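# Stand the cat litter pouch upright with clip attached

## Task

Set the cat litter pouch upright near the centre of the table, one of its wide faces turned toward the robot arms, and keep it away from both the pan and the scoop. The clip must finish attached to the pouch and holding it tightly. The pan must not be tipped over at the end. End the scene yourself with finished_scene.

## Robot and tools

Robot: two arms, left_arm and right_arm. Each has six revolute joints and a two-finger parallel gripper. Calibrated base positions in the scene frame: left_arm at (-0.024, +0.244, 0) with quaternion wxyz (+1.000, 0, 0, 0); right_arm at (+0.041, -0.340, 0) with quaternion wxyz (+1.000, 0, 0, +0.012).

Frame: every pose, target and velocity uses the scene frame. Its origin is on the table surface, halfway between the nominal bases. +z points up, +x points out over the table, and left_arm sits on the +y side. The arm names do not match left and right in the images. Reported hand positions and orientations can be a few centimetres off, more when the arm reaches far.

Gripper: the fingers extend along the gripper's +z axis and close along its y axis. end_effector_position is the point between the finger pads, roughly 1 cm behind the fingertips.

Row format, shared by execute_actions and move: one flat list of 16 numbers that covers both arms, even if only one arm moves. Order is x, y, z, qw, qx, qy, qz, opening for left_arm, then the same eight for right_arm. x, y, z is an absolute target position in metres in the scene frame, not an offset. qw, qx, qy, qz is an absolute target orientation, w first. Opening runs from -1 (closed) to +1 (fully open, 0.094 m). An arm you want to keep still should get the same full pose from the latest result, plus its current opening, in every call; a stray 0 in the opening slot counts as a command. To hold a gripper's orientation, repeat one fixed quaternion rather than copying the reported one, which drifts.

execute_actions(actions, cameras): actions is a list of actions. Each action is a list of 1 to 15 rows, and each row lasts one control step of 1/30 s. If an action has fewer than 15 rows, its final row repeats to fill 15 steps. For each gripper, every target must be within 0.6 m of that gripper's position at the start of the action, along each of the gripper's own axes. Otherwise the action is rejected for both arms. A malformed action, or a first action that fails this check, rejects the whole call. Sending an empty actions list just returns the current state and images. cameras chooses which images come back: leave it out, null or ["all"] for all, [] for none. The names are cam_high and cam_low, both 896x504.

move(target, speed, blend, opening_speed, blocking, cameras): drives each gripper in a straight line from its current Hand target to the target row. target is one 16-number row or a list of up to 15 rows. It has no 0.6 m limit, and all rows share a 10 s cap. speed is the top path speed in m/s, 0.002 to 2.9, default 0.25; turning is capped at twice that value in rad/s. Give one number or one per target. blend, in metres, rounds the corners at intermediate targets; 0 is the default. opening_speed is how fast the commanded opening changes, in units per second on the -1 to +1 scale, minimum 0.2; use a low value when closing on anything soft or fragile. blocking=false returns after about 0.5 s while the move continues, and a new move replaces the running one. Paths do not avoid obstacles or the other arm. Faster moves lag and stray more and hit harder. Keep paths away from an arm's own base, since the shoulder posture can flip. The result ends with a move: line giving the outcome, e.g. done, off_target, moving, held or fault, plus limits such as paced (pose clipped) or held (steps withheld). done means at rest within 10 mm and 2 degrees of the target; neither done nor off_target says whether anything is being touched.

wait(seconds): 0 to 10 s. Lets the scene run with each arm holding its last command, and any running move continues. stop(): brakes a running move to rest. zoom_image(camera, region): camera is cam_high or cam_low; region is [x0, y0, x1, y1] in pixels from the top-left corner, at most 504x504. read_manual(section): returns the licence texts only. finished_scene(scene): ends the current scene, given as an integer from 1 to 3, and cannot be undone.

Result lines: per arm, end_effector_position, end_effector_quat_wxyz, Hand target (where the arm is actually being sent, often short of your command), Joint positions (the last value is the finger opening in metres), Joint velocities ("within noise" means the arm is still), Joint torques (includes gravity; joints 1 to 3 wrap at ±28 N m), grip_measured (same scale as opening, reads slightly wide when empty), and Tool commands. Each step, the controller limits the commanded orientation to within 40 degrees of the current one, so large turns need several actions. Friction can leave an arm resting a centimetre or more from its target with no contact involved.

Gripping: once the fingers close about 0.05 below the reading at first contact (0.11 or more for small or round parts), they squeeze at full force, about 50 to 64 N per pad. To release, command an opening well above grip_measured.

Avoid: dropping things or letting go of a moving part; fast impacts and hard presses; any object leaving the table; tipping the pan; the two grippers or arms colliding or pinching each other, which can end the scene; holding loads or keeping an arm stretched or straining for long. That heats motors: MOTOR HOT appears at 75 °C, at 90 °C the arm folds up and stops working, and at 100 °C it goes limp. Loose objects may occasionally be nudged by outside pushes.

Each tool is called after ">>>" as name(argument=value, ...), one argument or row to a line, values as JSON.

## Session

>>> execute_actions(
  actions=[],
)

>>> zoom_image(
  camera="cam_high",
  region=[220, 120, 700, 470],
)

Scene clock: 0.00 s.
left_arm: end_effector_position=(+0.3753, +0.2803, +0.1187) grip_measured=+1.000 end_effector_quat_wxyz=(+0.608, -0.085, +0.784, +0.097) | right_arm: end_effector_position=(+0.4303, -0.3612, +0.1128) grip_measured=+1.000 end_effector_quat_wxyz=(+0.600, +0.083, +0.792, -0.075)
Joint positions: left_arm=[-0.044 1.55 0.377 0.916 -0.3 -0.028 0.094] | right_arm=[0.05 1.509 0.343 0.881 0.291 0.063 0.094]
Joint velocities: within noise
Joint torques (N m): no reading
Motor temperatures (°C): left_arm=[28 29 32 29 28 30 28] | right_arm=[27 31 31 28 26 27 28]
Heat: left arm: 32 °C; right arm: 31 °C.
Hand target: left_arm +0.3767, +0.2804, +0.1227; +0.611, -0.087, +0.781, +0.096 | right_arm +0.4308, -0.3615, +0.1141; +0.600, +0.083, +0.792, -0.076
Tool commands: left_gripper/opening=+1.0 right_gripper/opening=+1.0

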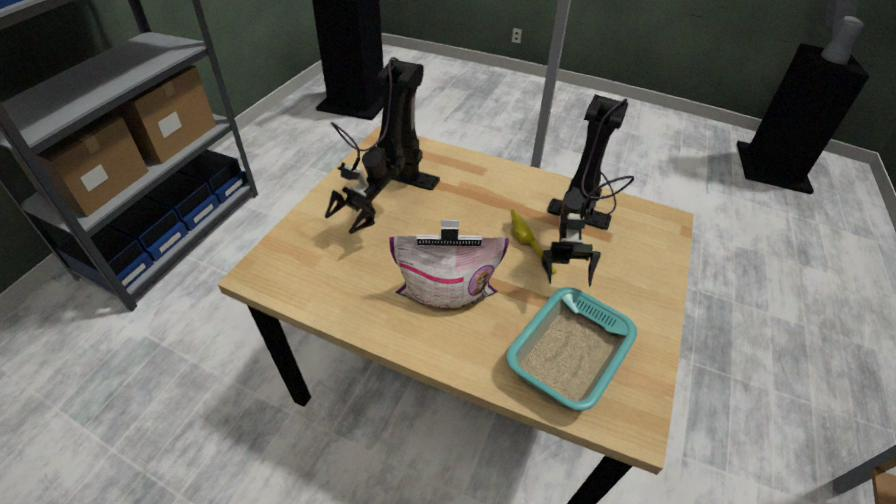

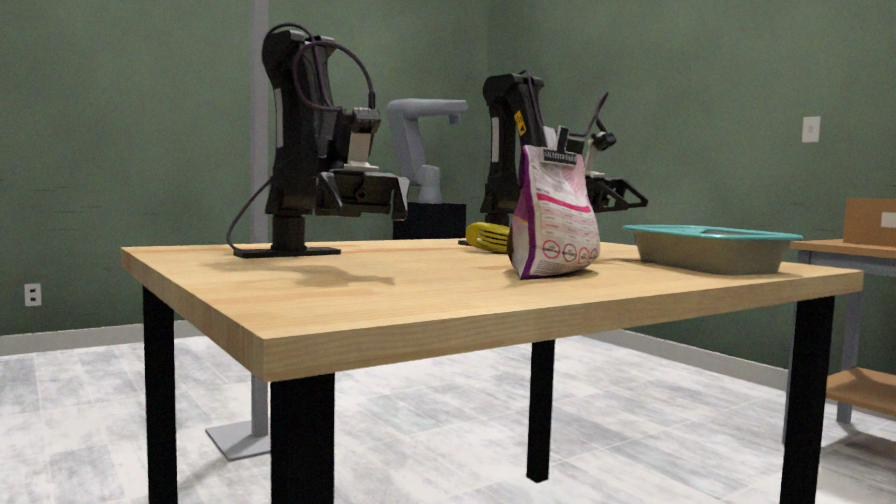

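Scaled by 1.050.

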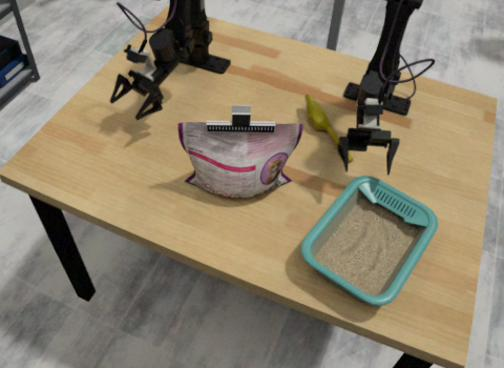

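>>> zoom_image(
  camera="cam_high",
  region=[370, 200, 560, 320],
)

>>> zoom_image(
  camera="cam_low",
  region=[450, 120, 650, 290],
)

>>> zoom_image(
  camera="cam_high",
  region=[400, 210, 500, 270],
)

>>> zoom_image(
  camera="cam_low",
  region=[510, 120, 600, 190],
)

Scaled by 2.653.

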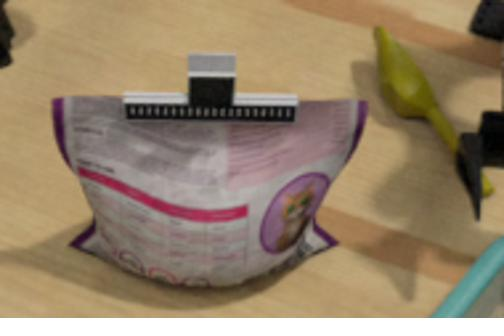

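Scaled by 2.520.

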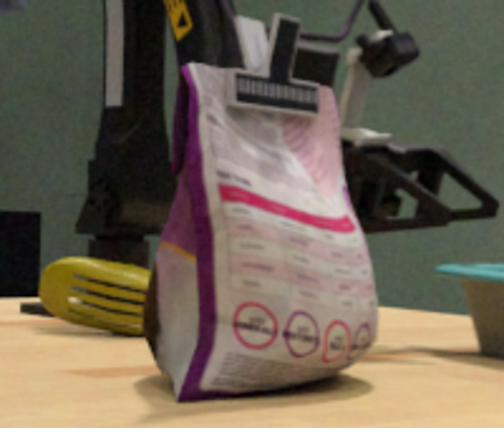

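Scaled by 5.040.

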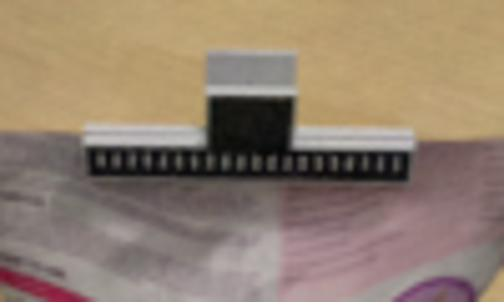

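Scaled by 5.600.

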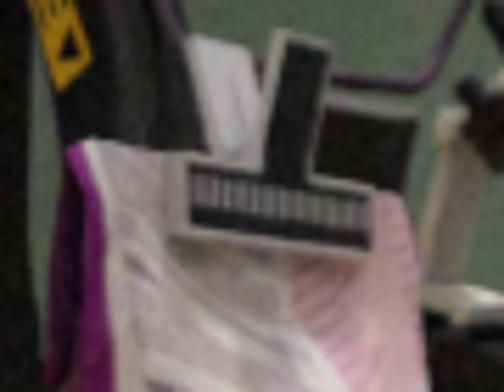

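>>> move(
  target=[
    [0.36,0.20,0.245,0.1228,-0.6964,0.6964,-0.1228,0.0,0.43,-0.26,0.245,0.1318,0.5943,0.7745,0.1717,0.0],
    [0.374,0.090,0.240,0.1228,-0.6964,0.6964,-0.1228,0.0,0.463,-0.142,0.240,0.1318,0.5943,0.7745,0.1717,0.0],
  ],
  speed=0.25,
  blend=[0.03,0],
)

>>> zoom_image(
  camera="cam_high",
  region=[370, 180, 560, 320],
)

>>> zoom_image(
  camera="cam_low",
  region=[450, 90, 650, 290],
)

Scene clock: 6.03 s.
left_arm: end_effector_position=(+0.3714, +0.0856, +0.2415) grip_measured=+0.001 end_effector_quat_wxyz=(-0.118, +0.693, -0.699, +0.133) | right_arm: end_effector_position=(+0.4605, -0.1373, +0.2433) grip_measured=+0.002 end_effector_quat_wxyz=(+0.128, +0.590, +0.776, +0.185)
Joint positions: left_arm=[-0.436 1.949 2.164 -1.45 -0.127 -1.976 0.047] | right_arm=[0.45 2.001 2.204 -1.324 0.069 1.758 0.047]
Joint velocities: within noise
Joint torques (N m): left_arm=[0.16 -7.1 8.38 0.83 -0.24 -0.05] | right_arm=[-0.66 -7.94 8.34 0.71 0.21 -0.02]
Motor temperatures (°C): left_arm=[28 30 34 30 28 30 28] | right_arm=[27 32 32 29 26 27 28]
Heat: left arm: 34 °C; right arm: 32 °C.
Hand target: left_arm +0.3739, +0.0899, +0.2400; -0.123, +0.696, -0.696, +0.123 | right_arm +0.4629, -0.1421, +0.2400; +0.132, +0.594, +0.774, +0.172
Off the commanded pose: left_arm 0.005 m, 1 deg | right_arm 0.006 m, 2 deg.
move: done

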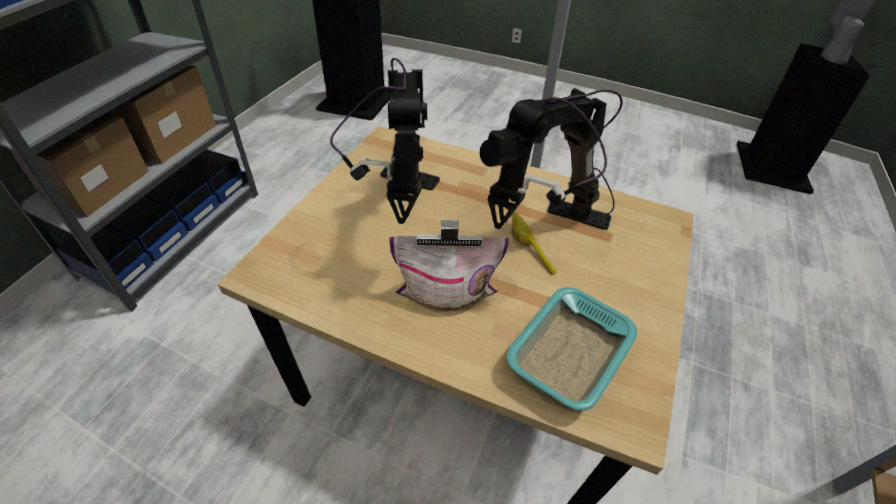

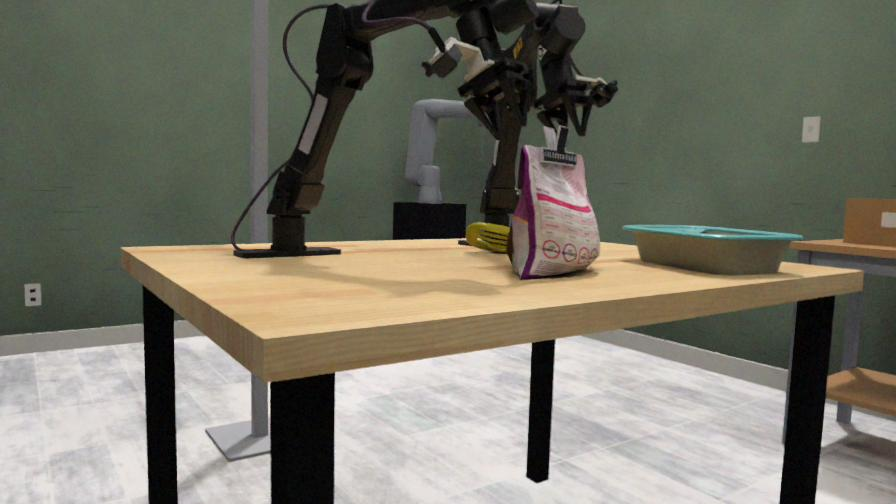

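Scaled by 2.653.

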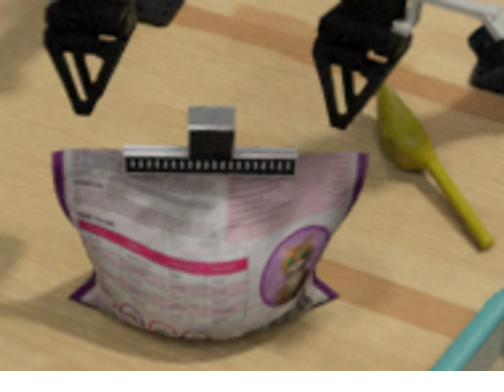

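Scaled by 2.520.

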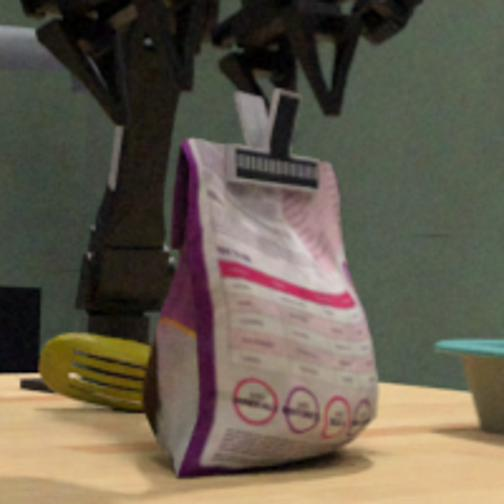

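>>> move(
  target=[
    [0.392,0.088,0.216,0.1228,-0.6964,0.6964,-0.1228,0.0,0.485,-0.134,0.216,0.1318,0.5943,0.7745,0.1717,0.0],
  ],
  speed=0.12,
)

>>> zoom_image(
  camera="cam_high",
  region=[370, 200, 530, 320],
)

>>> zoom_image(
  camera="cam_low",
  region=[480, 90, 630, 210],
)

Scene clock: 7.77 s.
left_arm: end_effector_position=(+0.3891, +0.0837, +0.2253) grip_measured=+0.001 end_effector_quat_wxyz=(-0.120, +0.696, -0.695, +0.136) | right_arm: end_effector_position=(+0.4772, -0.1299, +0.2145) grip_measured=+0.002 end_effector_quat_wxyz=(+0.122, +0.592, +0.778, +0.172)
Joint positions: left_arm=[-0.423 1.988 2.146 -1.386 -0.127 -1.973 0.047] | right_arm=[0.448 2.077 2.209 -1.283 0.069 1.758 0.047]
Joint velocities: within noise
Joint torques (N m): left_arm=[0.61 -7.77 5.55 1.04 -0.23 0.11] | right_arm=[-0.91 -9.13 8.29 0.92 0.12 -0.06]
Motor temperatures (°C): left_arm=[28 31 34 30 28 30 28] | right_arm=[27 32 33 29 26 27 28]
Heat: left arm: 34 °C; right arm: 33 °C.
Hand target: left_arm +0.3918, +0.0880, +0.2161; -0.123, +0.696, -0.696, +0.123 | right_arm +0.4848, -0.1341, +0.2161; +0.132, +0.594, +0.774, +0.172
Off the commanded pose: left_arm 0.011 m, 2 deg | right_arm 0.009 m, 1 deg.
move: off_target (left_arm)

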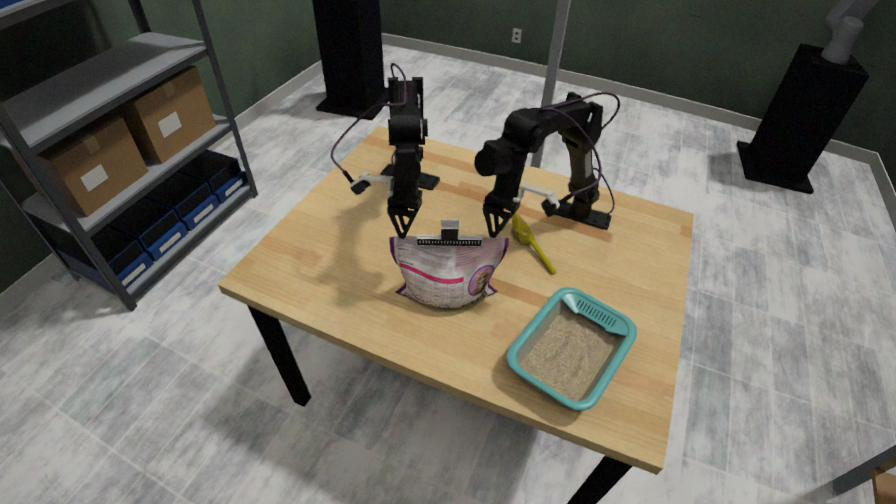

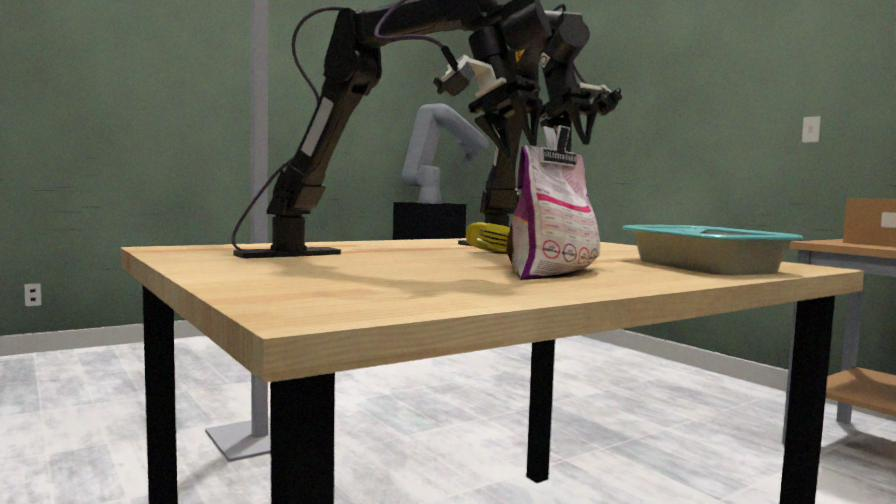

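Scaled by 3.150.

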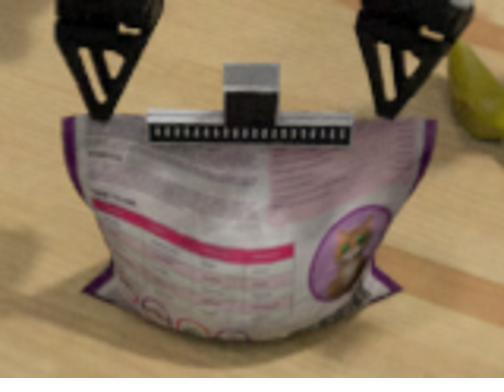

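Scaled by 3.360.

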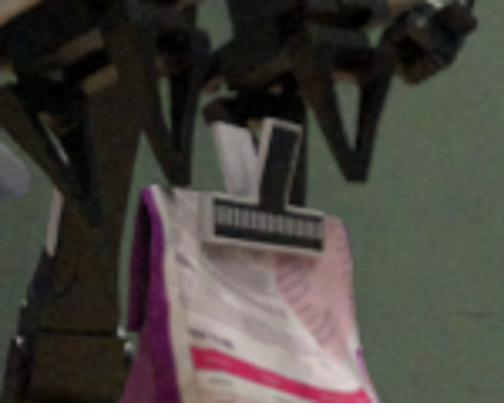

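>>> zoom_image(
  camera="cam_high",
  region=[385, 215, 425, 250],
)

>>> zoom_image(
  camera="cam_high",
  region=[475, 215, 515, 250],
)

Scaled by 12.600.

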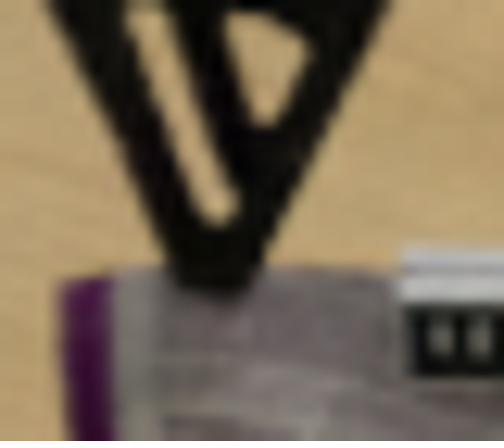

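Scaled by 12.600.

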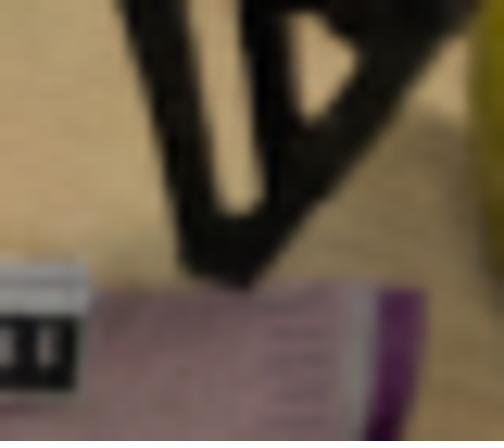

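>>> move(
  target=[
    [0.408,0.090,0.200,0.1228,-0.6964,0.6964,-0.1228,0.0,0.500,-0.131,0.206,0.1318,0.5943,0.7745,0.1717,0.0],
  ],
  speed=0.08,
)

>>> zoom_image(
  camera="cam_high",
  region=[370, 200, 530, 320],
)

>>> zoom_image(
  camera="cam_low",
  region=[490, 100, 610, 190],
)

Scene clock: 9.63 s.
left_arm: end_effector_position=(+0.4054, +0.0867, +0.2102) grip_measured=+0.001 end_effector_quat_wxyz=(-0.123, +0.696, -0.694, +0.135) | right_arm: end_effector_position=(+0.4933, -0.1278, +0.2073) grip_measured=+0.002 end_effector_quat_wxyz=(+0.125, +0.595, +0.775, +0.175)
Joint positions: left_arm=[-0.403 2.027 2.139 -1.337 -0.127 -1.954 0.047] | right_arm=[0.437 2.136 2.267 -1.273 0.069 1.755 0.047]
Joint velocities: within noise
Joint torques (N m): left_arm=[0.47 -8.17 5.78 1.05 -0.14 0.13] | right_arm=[-0.77 -9.37 8.59 0.88 0.11 -0.14]
Motor temperatures (°C): left_arm=[28 31 34 30 28 30 28] | right_arm=[27 33 33 29 26 27 28]
Heat: left arm: 34 °C; right arm: 33 °C.
Hand target: left_arm +0.4077, +0.0900, +0.2000; -0.123, +0.696, -0.697, +0.123 | right_arm +0.4998, -0.1311, +0.2059; +0.132, +0.594, +0.774, +0.172
Off the commanded pose: left_arm 0.011 m, 1 deg | right_arm 0.007 m, 1 deg.
move: off_target (left_arm)

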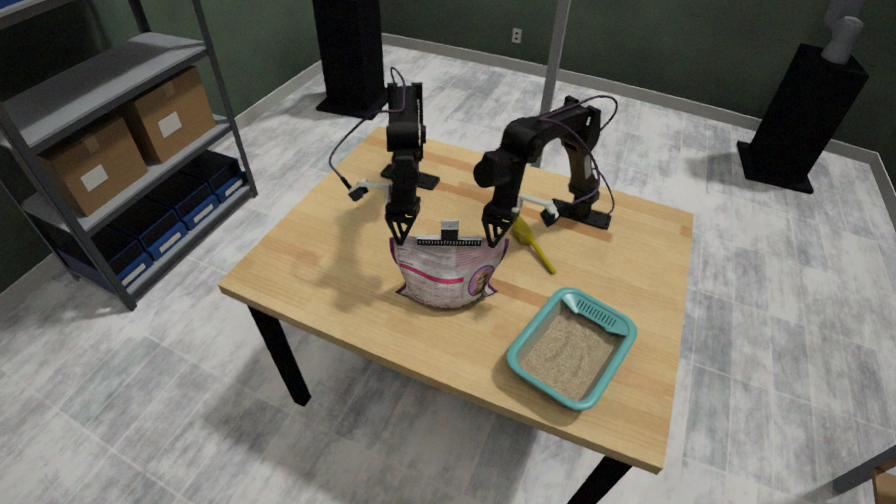

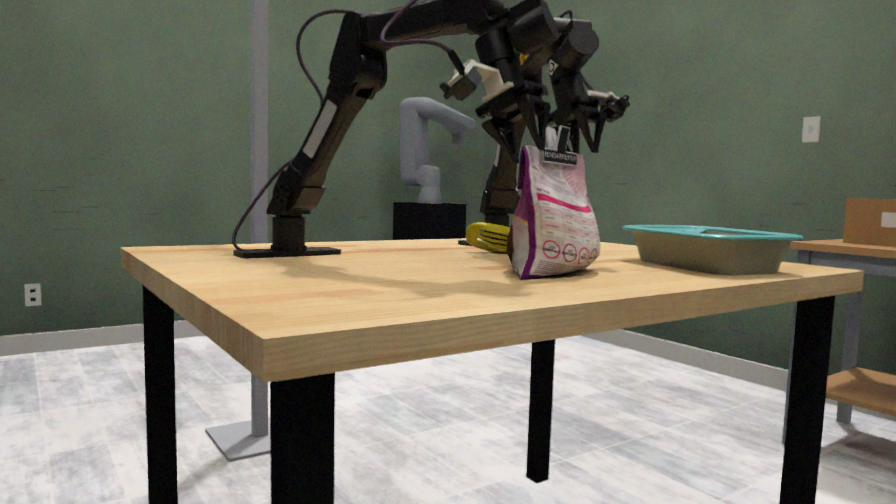

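Scaled by 3.150.

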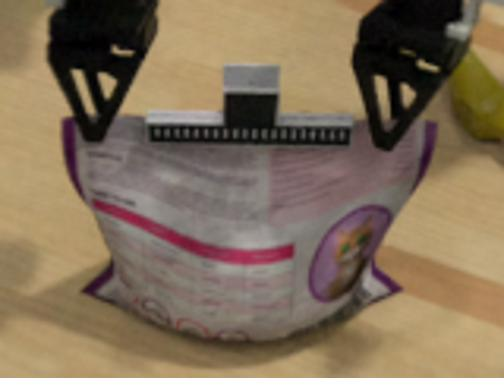

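Scaled by 4.200.

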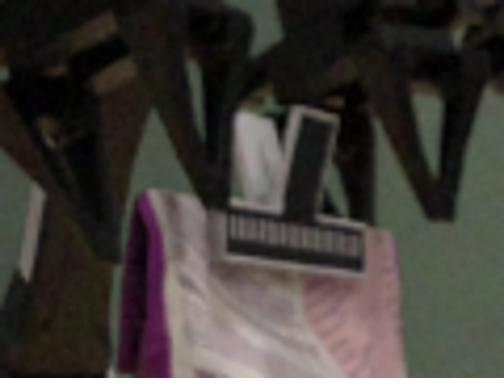

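>>> move(
  target=[
    [0.409,0.090,0.188,0.1228,-0.6964,0.6964,-0.1228,0.0,0.500,-0.131,0.197,0.1318,0.5943,0.7745,0.1717,0.0],
    [0.409,0.090,0.188,0.1228,-0.6964,0.6964,-0.1228,-1,0.500,-0.131,0.197,0.1318,0.5943,0.7745,0.1717,-1],
  ],
  speed=0.06,
  opening_speed=0.5,
)

>>> zoom_image(
  camera="cam_high",
  region=[370, 200, 530, 320],
)

>>> zoom_image(
  camera="cam_low",
  region=[490, 100, 610, 190],
)

Scene clock: 13.07 s.
left_arm: end_effector_position=(+0.4058, +0.0849, +0.1919) grip_measured=-0.986 end_effector_quat_wxyz=(-0.116, +0.696, -0.697, +0.128) | right_arm: end_effector_position=(+0.5002, -0.1241, +0.2058) grip_measured=-0.984 end_effector_quat_wxyz=(+0.130, +0.593, +0.772, +0.187)
Joint positions: left_arm=[-0.403 2.027 2.069 -1.286 -0.118 -1.952 0.001] | right_arm=[0.437 2.136 2.248 -1.227 0.068 1.754 0.001]
Joint velocities: within noise
Joint torques (N m): left_arm=[0.35 -9.26 5.79 1.07 -0.3 0.09] | right_arm=[-0.55 -10.8 4.94 0.95 0.15 -0.11]
Motor temperatures (°C): left_arm=[28 32 34 30 28 30 28] | right_arm=[27 35 33 30 26 27 28]
Heat: left arm: 34 °C; right arm: 35 °C.
Hand target: left_arm +0.4089, +0.0900, +0.1880; -0.123, +0.696, -0.696, +0.123 | right_arm +0.4999, -0.1310, +0.1970; +0.132, +0.594, +0.775, +0.171
Off the commanded pose: left_arm 0.007 m, 1 deg | right_arm 0.011 m, 2 deg.
move: off_target (right_arm)

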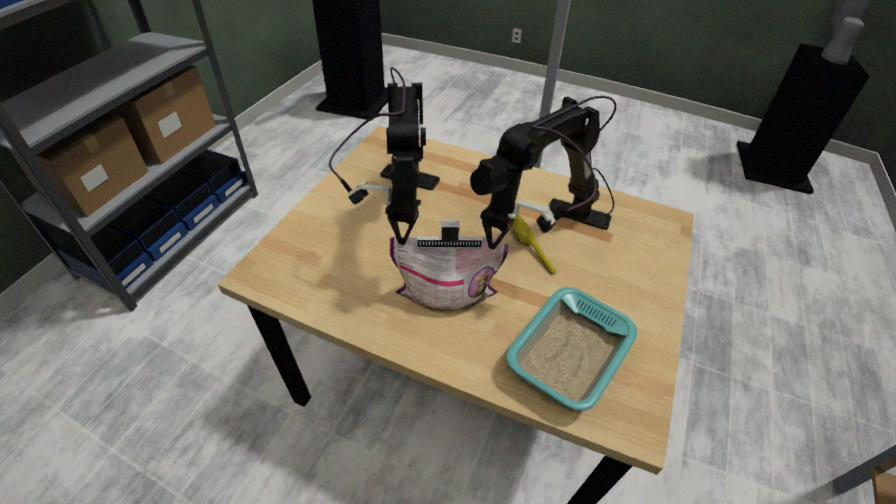

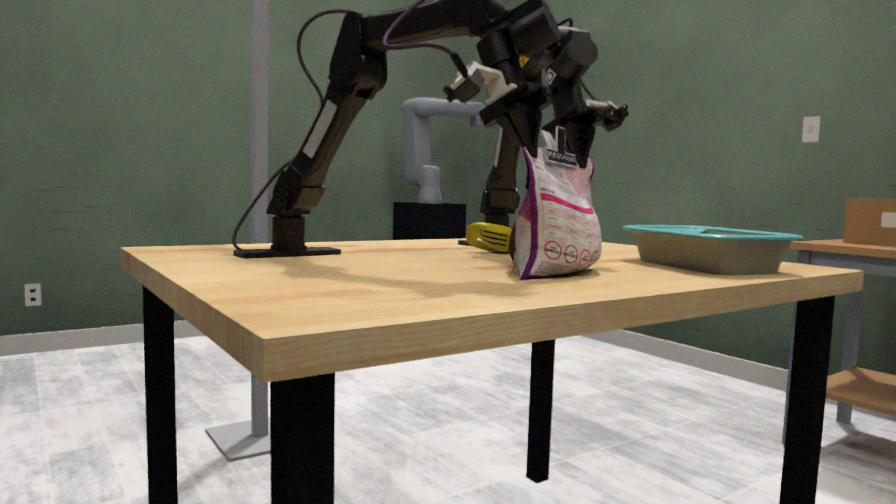

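Scaled by 3.150.

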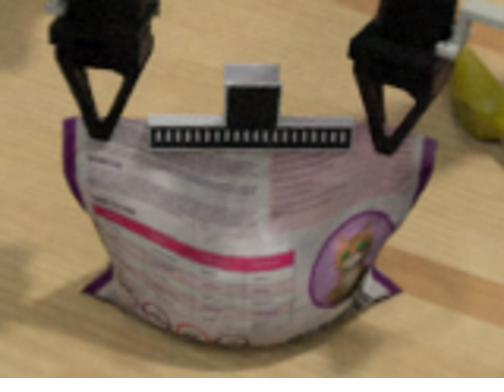

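Scaled by 4.200.

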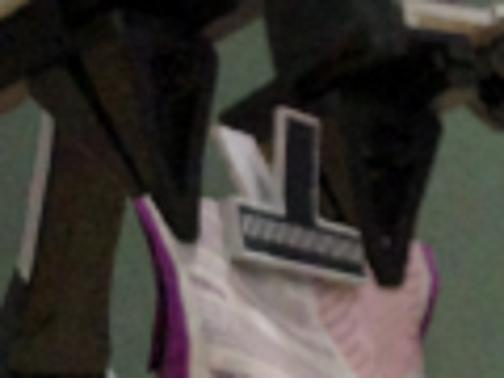

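>>> move(
  target=[
    [0.396,0.086,0.225,0.1228,-0.6964,0.6964,-0.1228,-1,0.483,-0.128,0.240,0.1318,0.5943,0.7745,0.1717,-1],
  ],
  speed=0.07,
)

>>> zoom_image(
  camera="cam_low",
  region=[470, 100, 670, 290],
)

Scene clock: 14.67 s.
left_arm: end_effector_position=(+0.3882, +0.0847, +0.2071) grip_measured=-0.986 end_effector_quat_wxyz=(-0.099, +0.699, -0.701, +0.105) | right_arm: end_effector_position=(+0.4697, -0.1304, +0.2186) grip_measured=-0.984 end_effector_quat_wxyz=(+0.103, +0.596, +0.784, +0.140)
Joint positions: left_arm=[-0.415 2.047 2.182 -1.436 -0.107 -1.968 0.001] | right_arm=[0.452 2.174 2.413 -1.466 0.063 1.764 0.001]
Joint velocities: within noise
Joint torques (N m): left_arm=[-0.18 -9.85 10.71 0.87 -0.44 0.08] | right_arm=[0.12 -11.29 10.24 1.04 0.31 -0.01]
Motor temperatures (°C): left_arm=[28 32 35 30 28 30 28] | right_arm=[27 35 33 30 26 27 28]
Heat: left arm: 35 °C; right arm: 35 °C.
Hand target: left_arm +0.3953, +0.0863, +0.2249; -0.123, +0.697, -0.696, +0.124 | right_arm +0.4816, -0.1287, +0.2404; +0.132, +0.595, +0.774, +0.173
Off the commanded pose: left_arm 0.020 m, 3 deg | right_arm 0.025 m, 5 deg.
move: off_target (left_arm, right_arm)

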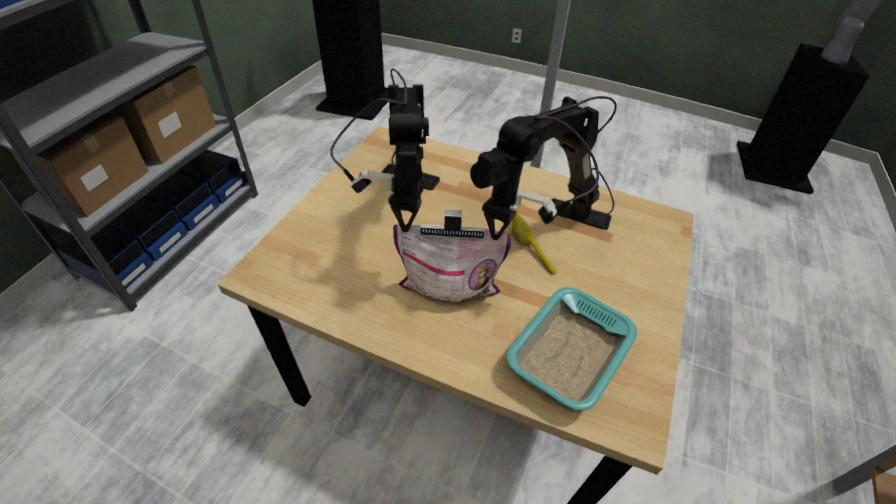

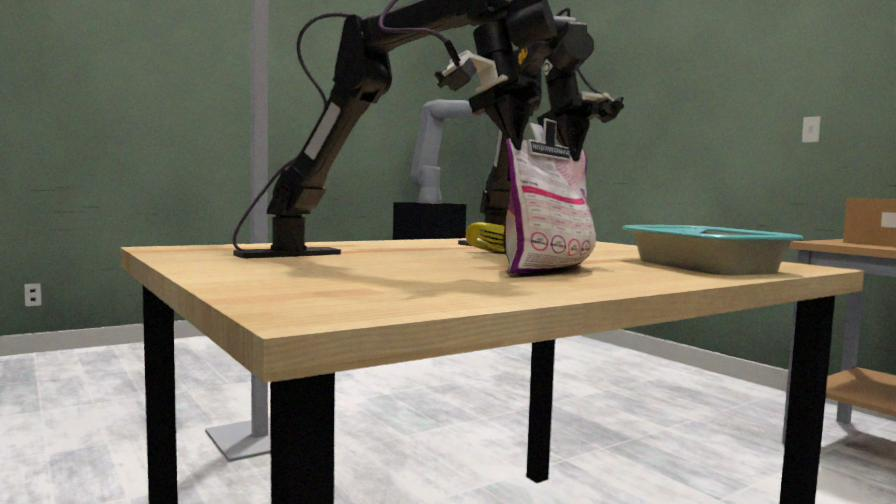

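Scaled by 2.520.

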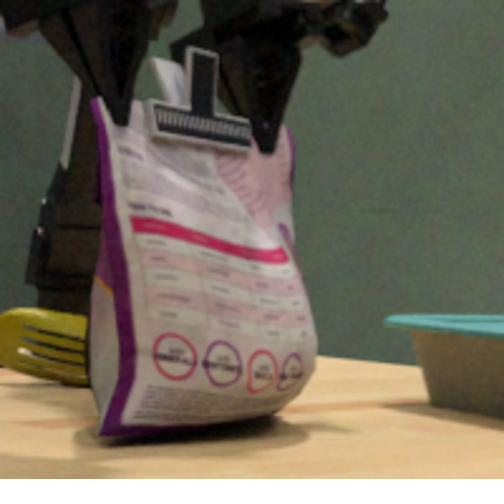

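>>> move(
  target=[
    [0.362,0.098,0.234,0.09,-0.7010,0.7010,-0.09,-1,0.410,-0.128,0.252,0.09,0.600,0.783,0.118,-1],
    [0.318,0.108,0.232,0.0616,-0.7044,0.7044,-0.0616,-1,0.318,-0.124,0.250,0.0530,0.6064,0.7903,0.0691,-1],
  ],
  speed=0.08,
  blend=[0.03,0],
)

>>> zoom_image(
  camera="cam_low",
  region=[430, 100, 630, 290],
)

>>> zoom_image(
  camera="cam_high",
  region=[370, 160, 550, 300],
)

Scene clock: 17.47 s.
left_arm: end_effector_position=(+0.3208, +0.0994, +0.2149) grip_measured=-0.986 end_effector_quat_wxyz=(-0.038, +0.703, -0.708, +0.054) | right_arm: end_effector_position=(+0.3221, -0.1233, +0.2264) grip_measured=-0.984 end_effector_quat_wxyz=(+0.051, +0.608, +0.789, +0.066)
Joint positions: left_arm=[-0.415 1.912 2.053 -1.584 -0.031 -1.977 0.001] | right_arm=[0.665 1.818 1.973 -1.575 0.07 1.996 0.001]
Joint velocities: within noise
Joint torques (N m): left_arm=[-0.18 -11.95 5.76 0.54 -0.5 -0.07] | right_arm=[0.32 -12.83 5.91 0.54 0.07 -0.06]
Motor temperatures (°C): left_arm=[28 34 35 30 28 30 28] | right_arm=[27 37 34 30 26 27 28]
Heat: left arm: 35 °C; right arm: 37 °C.
Hand target: left_arm +0.3182, +0.1078, +0.2315; -0.063, +0.704, -0.704, +0.067 | right_arm +0.3182, -0.1240, +0.2486; +0.061, +0.603, +0.788, +0.103
Off the commanded pose: left_arm 0.019 m, 3 deg | right_arm 0.024 m, 1 deg.
joint read past its limit (right arm) — joint 4 (wrist pitch), lower limit.
joint sent to its limit (left arm) — joint 4 (wrist pitch), lower limit. The joint targets still meet the commanded pose.
joint sent to its limit (right arm) — joint 4 (wrist pitch), lower limit. The joint targets are off in orientation, not in position.
move: off_target (left_arm, right_arm)

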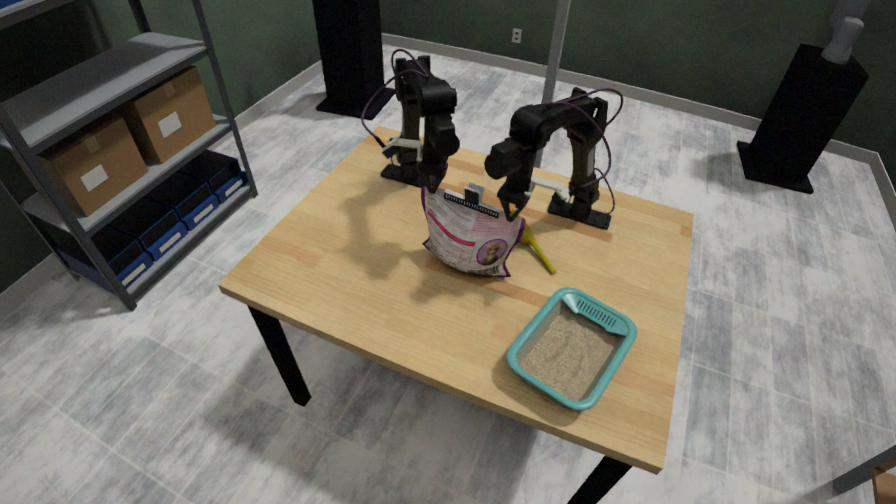

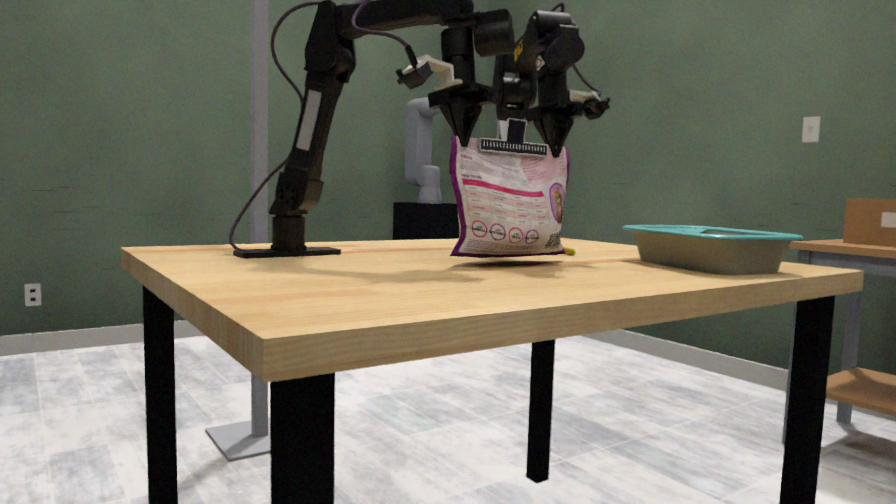

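Scaled by 2.520.

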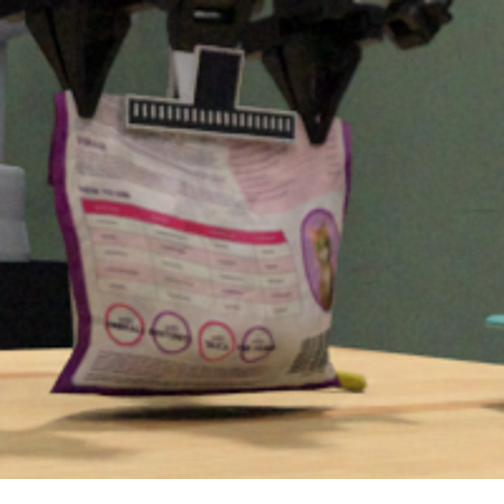

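Scaled by 2.800.

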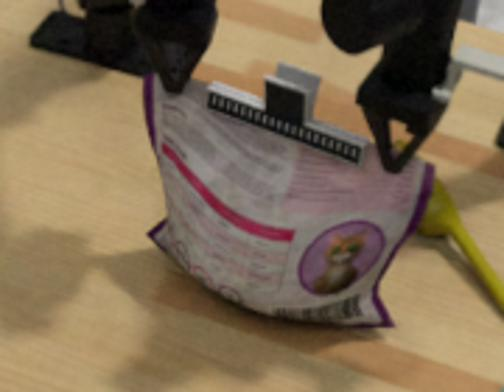

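>>> move(
  target=[
    [0.319,0.106,0.206,0.0616,-0.7044,0.7044,-0.0616,-1,0.320,-0.124,0.224,0.0530,0.6064,0.7903,0.0691,-1],
  ],
  speed=0.04,
)

>>> zoom_image(
  camera="cam_low",
  region=[430, 100, 630, 290],
)

Scene clock: 23.63 s.
left_arm: end_effector_position=(+0.3176, +0.0972, +0.1970) grip_measured=-0.986 end_effector_quat_wxyz=(-0.031, +0.704, -0.708, +0.056) | right_arm: end_effector_position=(+0.3191, -0.1246, +0.2154) grip_measured=-0.984 end_effector_quat_wxyz=(+0.046, +0.609, +0.790, +0.052)
Joint positions: left_arm=[-0.417 1.875 1.928 -1.497 -0.018 -1.981 0.001] | right_arm=[0.665 1.818 1.931 -1.561 0.066 1.997 0.001]
Joint velocities: within noise
Joint torques (N m): left_arm=[-0.28 -10.77 5.24 0.73 -0.64 -0.07] | right_arm=[0.23 -9.55 5.93 0.46 0.07 0]
Motor temperatures (°C): left_arm=[28 38 35 30 28 30 28] | right_arm=[27 38 33 29 26 27 28]
Heat: left arm: 38 °C; right arm: 38 °C.
Hand target: left_arm +0.3189, +0.1059, +0.2061; -0.061, +0.705, -0.704, +0.061 | right_arm +0.3199, -0.1241, +0.2239; +0.053, +0.607, +0.790, +0.069
Off the commanded pose: left_arm 0.013 m, 4 deg | right_arm 0.009 m, 2 deg.
move: off_target (left_arm)

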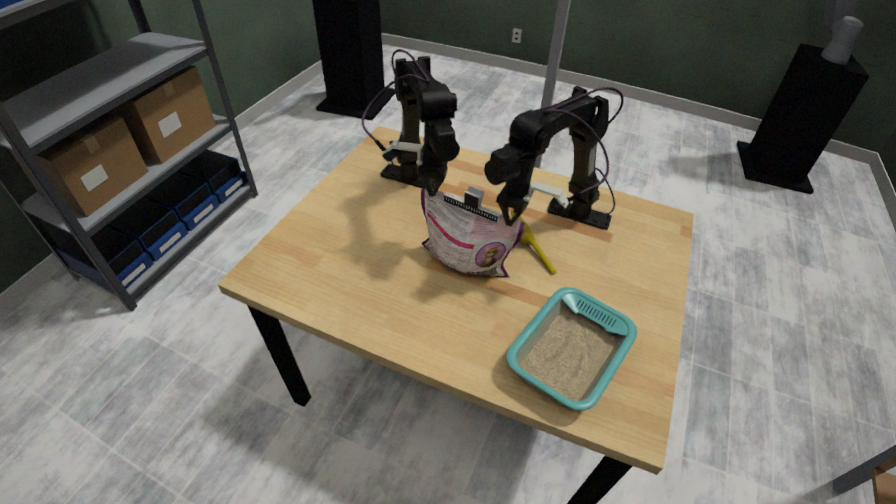

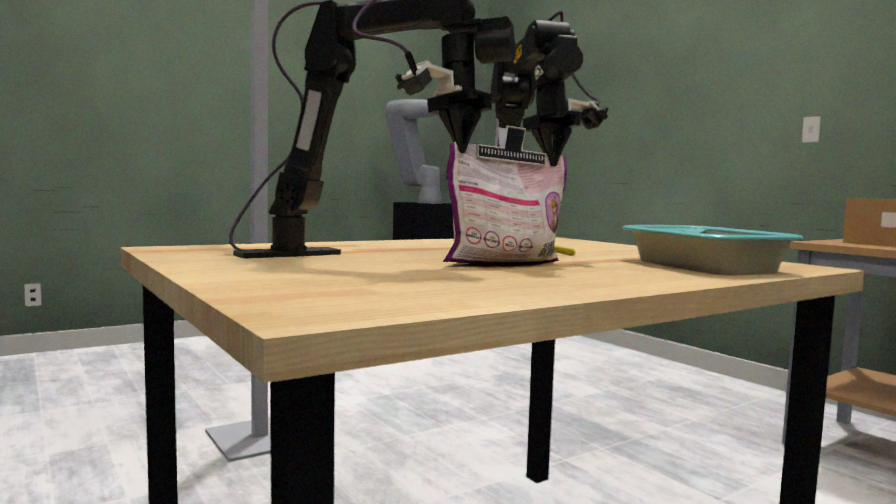

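Scaled by 2.520.

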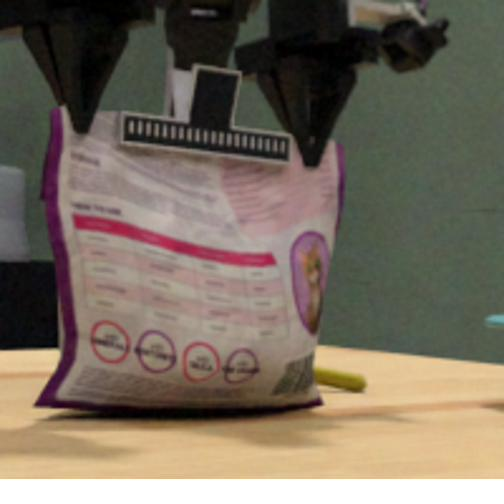

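>>> move(
  target=[
    [0.319,0.106,0.198,0.0616,-0.7044,0.7044,-0.0616,-1,0.320,-0.124,0.213,0.0530,0.6064,0.7903,0.0691,-1],
  ],
  speed=0.04,
)

>>> zoom_image(
  camera="cam_low",
  region=[430, 100, 630, 290],
)

>>> zoom_image(
  camera="cam_high",
  region=[370, 160, 550, 300],
)

Scene clock: 24.60 s.
left_arm: end_effector_position=(+0.3196, +0.0953, +0.1918) grip_measured=-0.986 end_effector_quat_wxyz=(-0.035, +0.703, -0.708, +0.064) | right_arm: end_effector_position=(+0.3213, -0.1260, +0.2054) grip_measured=-0.984 end_effector_quat_wxyz=(+0.052, +0.609, +0.790, +0.048)
Joint positions: left_arm=[-0.42 1.86 1.885 -1.451 -0.018 -1.982 0.001] | right_arm=[0.665 1.811 1.88 -1.521 0.079 1.997 0.001]
Joint velocities: within noise
Joint torques (N m): left_arm=[0.01 -10.26 5.14 0.71 -0.62 -0.08] | right_arm=[0.16 -10.35 4.93 0.52 -0.1 -0.08]
Motor temperatures (°C): left_arm=[28 38 35 30 28 30 28] | right_arm=[27 38 33 29 26 27 28]
Heat: left arm: 38 °C; right arm: 38 °C.
Hand target: left_arm +0.3189, +0.1058, +0.1980; -0.061, +0.705, -0.704, +0.061 | right_arm +0.3200, -0.1241, +0.2130; +0.053, +0.606, +0.790, +0.069
Off the commanded pose: left_arm 0.012 m, 3 deg | right_arm 0.008 m, 2 deg.
move: off_target (left_arm)

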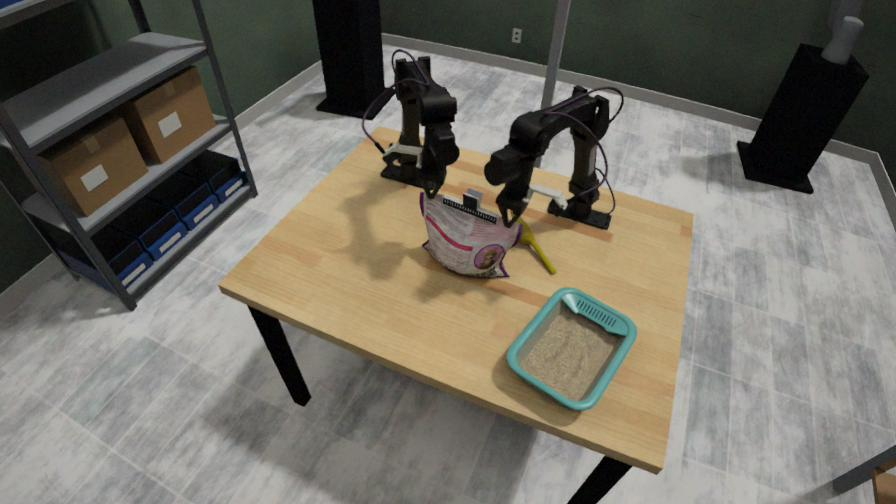

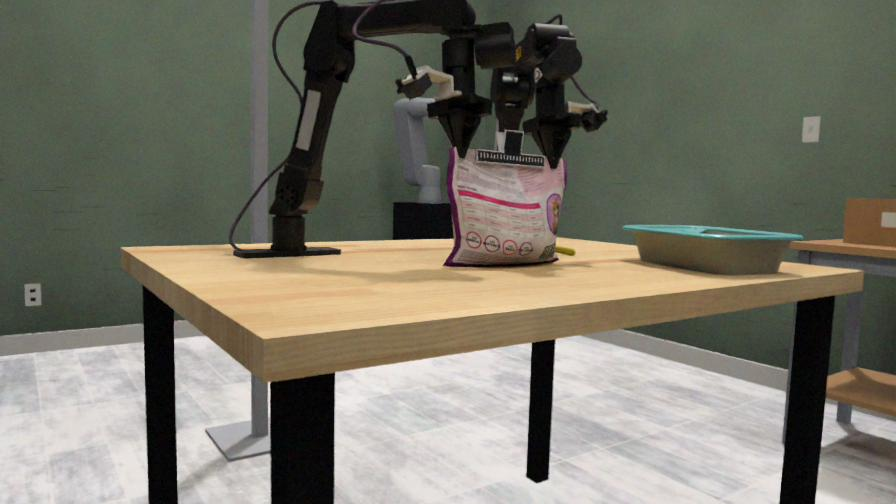

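Scaled by 2.520.

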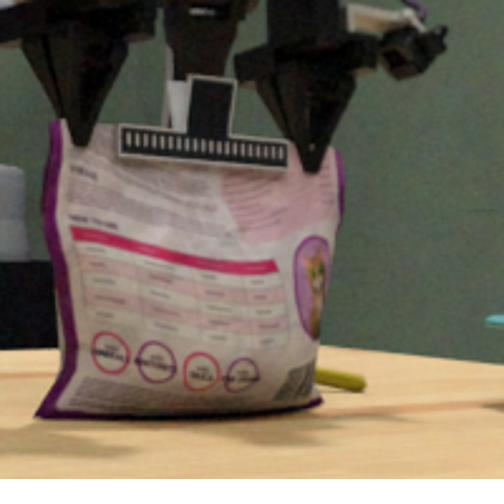

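Scaled by 2.800.

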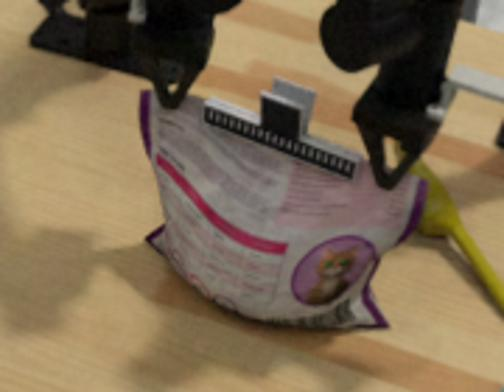

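>>> move(
  target=[
    [0.319,0.104,0.191,0.0616,-0.7044,0.7044,-0.0616,-1,0.320,-0.124,0.206,0.0530,0.6064,0.7903,0.0691,-1],
    [0.319,0.100,0.191,0.0616,-0.7044,0.7044,-0.0616,-0.5,0.320,-0.125,0.206,0.0530,0.6064,0.7903,0.0691,-0.5],
  ],
  speed=0.04,
  opening_speed=0.5,
)

>>> zoom_image(
  camera="cam_low",
  region=[430, 100, 630, 290],
)

>>> zoom_image(
  camera="cam_high",
  region=[370, 160, 550, 300],
)

Scene clock: 26.90 s.
left_arm: end_effector_position=(+0.3218, +0.0979, +0.1899) grip_measured=-0.501 end_effector_quat_wxyz=(-0.054, +0.705, -0.704, +0.064) | right_arm: end_effector_position=(+0.3239, -0.1214, +0.2038) grip_measured=-0.502 end_effector_quat_wxyz=(+0.051, +0.609, +0.789, +0.068)
Joint positions: left_arm=[-0.43 1.848 1.858 -1.424 -0.057 -1.997 0.023] | right_arm=[0.665 1.789 1.84 -1.465 0.068 1.997 0.023]
Joint velocities: within noise
Joint torques (N m): left_arm=[-0.2 -9.1 5.09 0.74 -0.27 -0.04] | right_arm=[-0.09 -9.65 4.6 0.47 0.08 -0.08]
Motor temperatures (°C): left_arm=[28 37 35 30 28 30 28] | right_arm=[27 38 33 29 26 27 28]
Heat: left arm: 37 °C; right arm: 38 °C.
Hand target: left_arm +0.3191, +0.1001, +0.1910; -0.061, +0.705, -0.704, +0.062 | right_arm +0.3201, -0.1250, +0.2059; +0.053, +0.607, +0.790, +0.069
Off the commanded pose: left_arm 0.004 m, 1 deg | right_arm 0.006 m, 0 deg.
move: done

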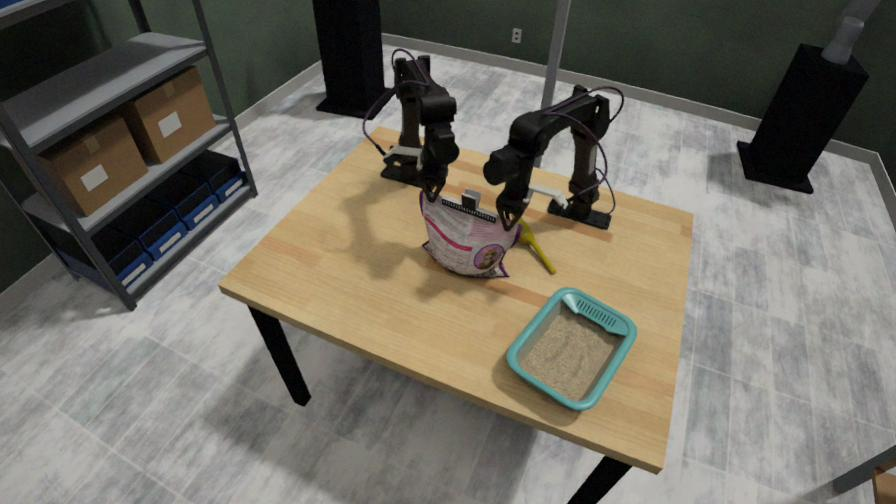

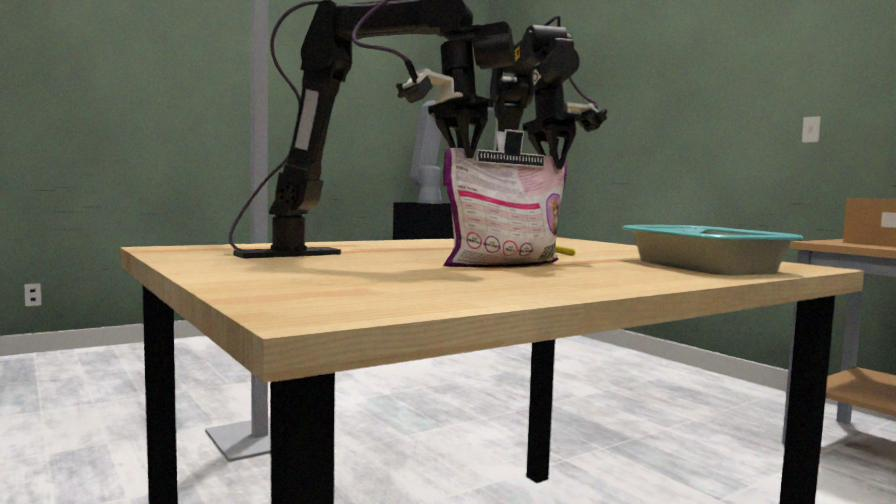

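Scaled by 2.520.

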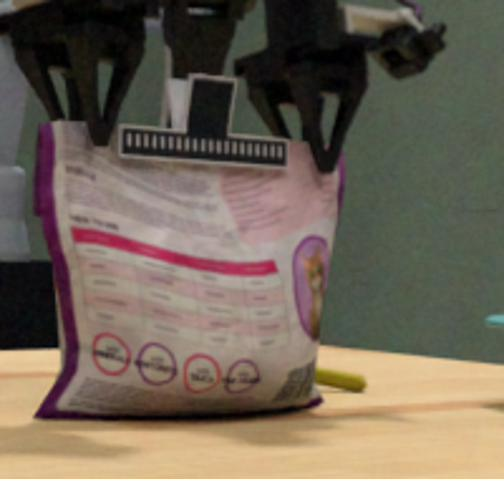

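Scaled by 2.800.

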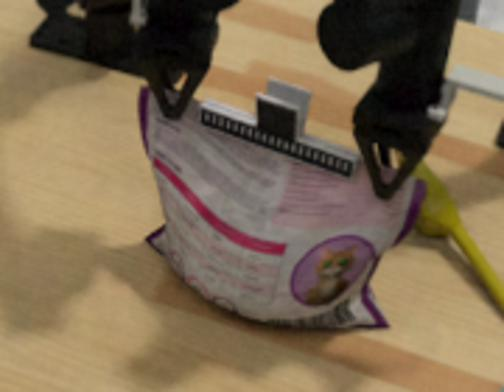

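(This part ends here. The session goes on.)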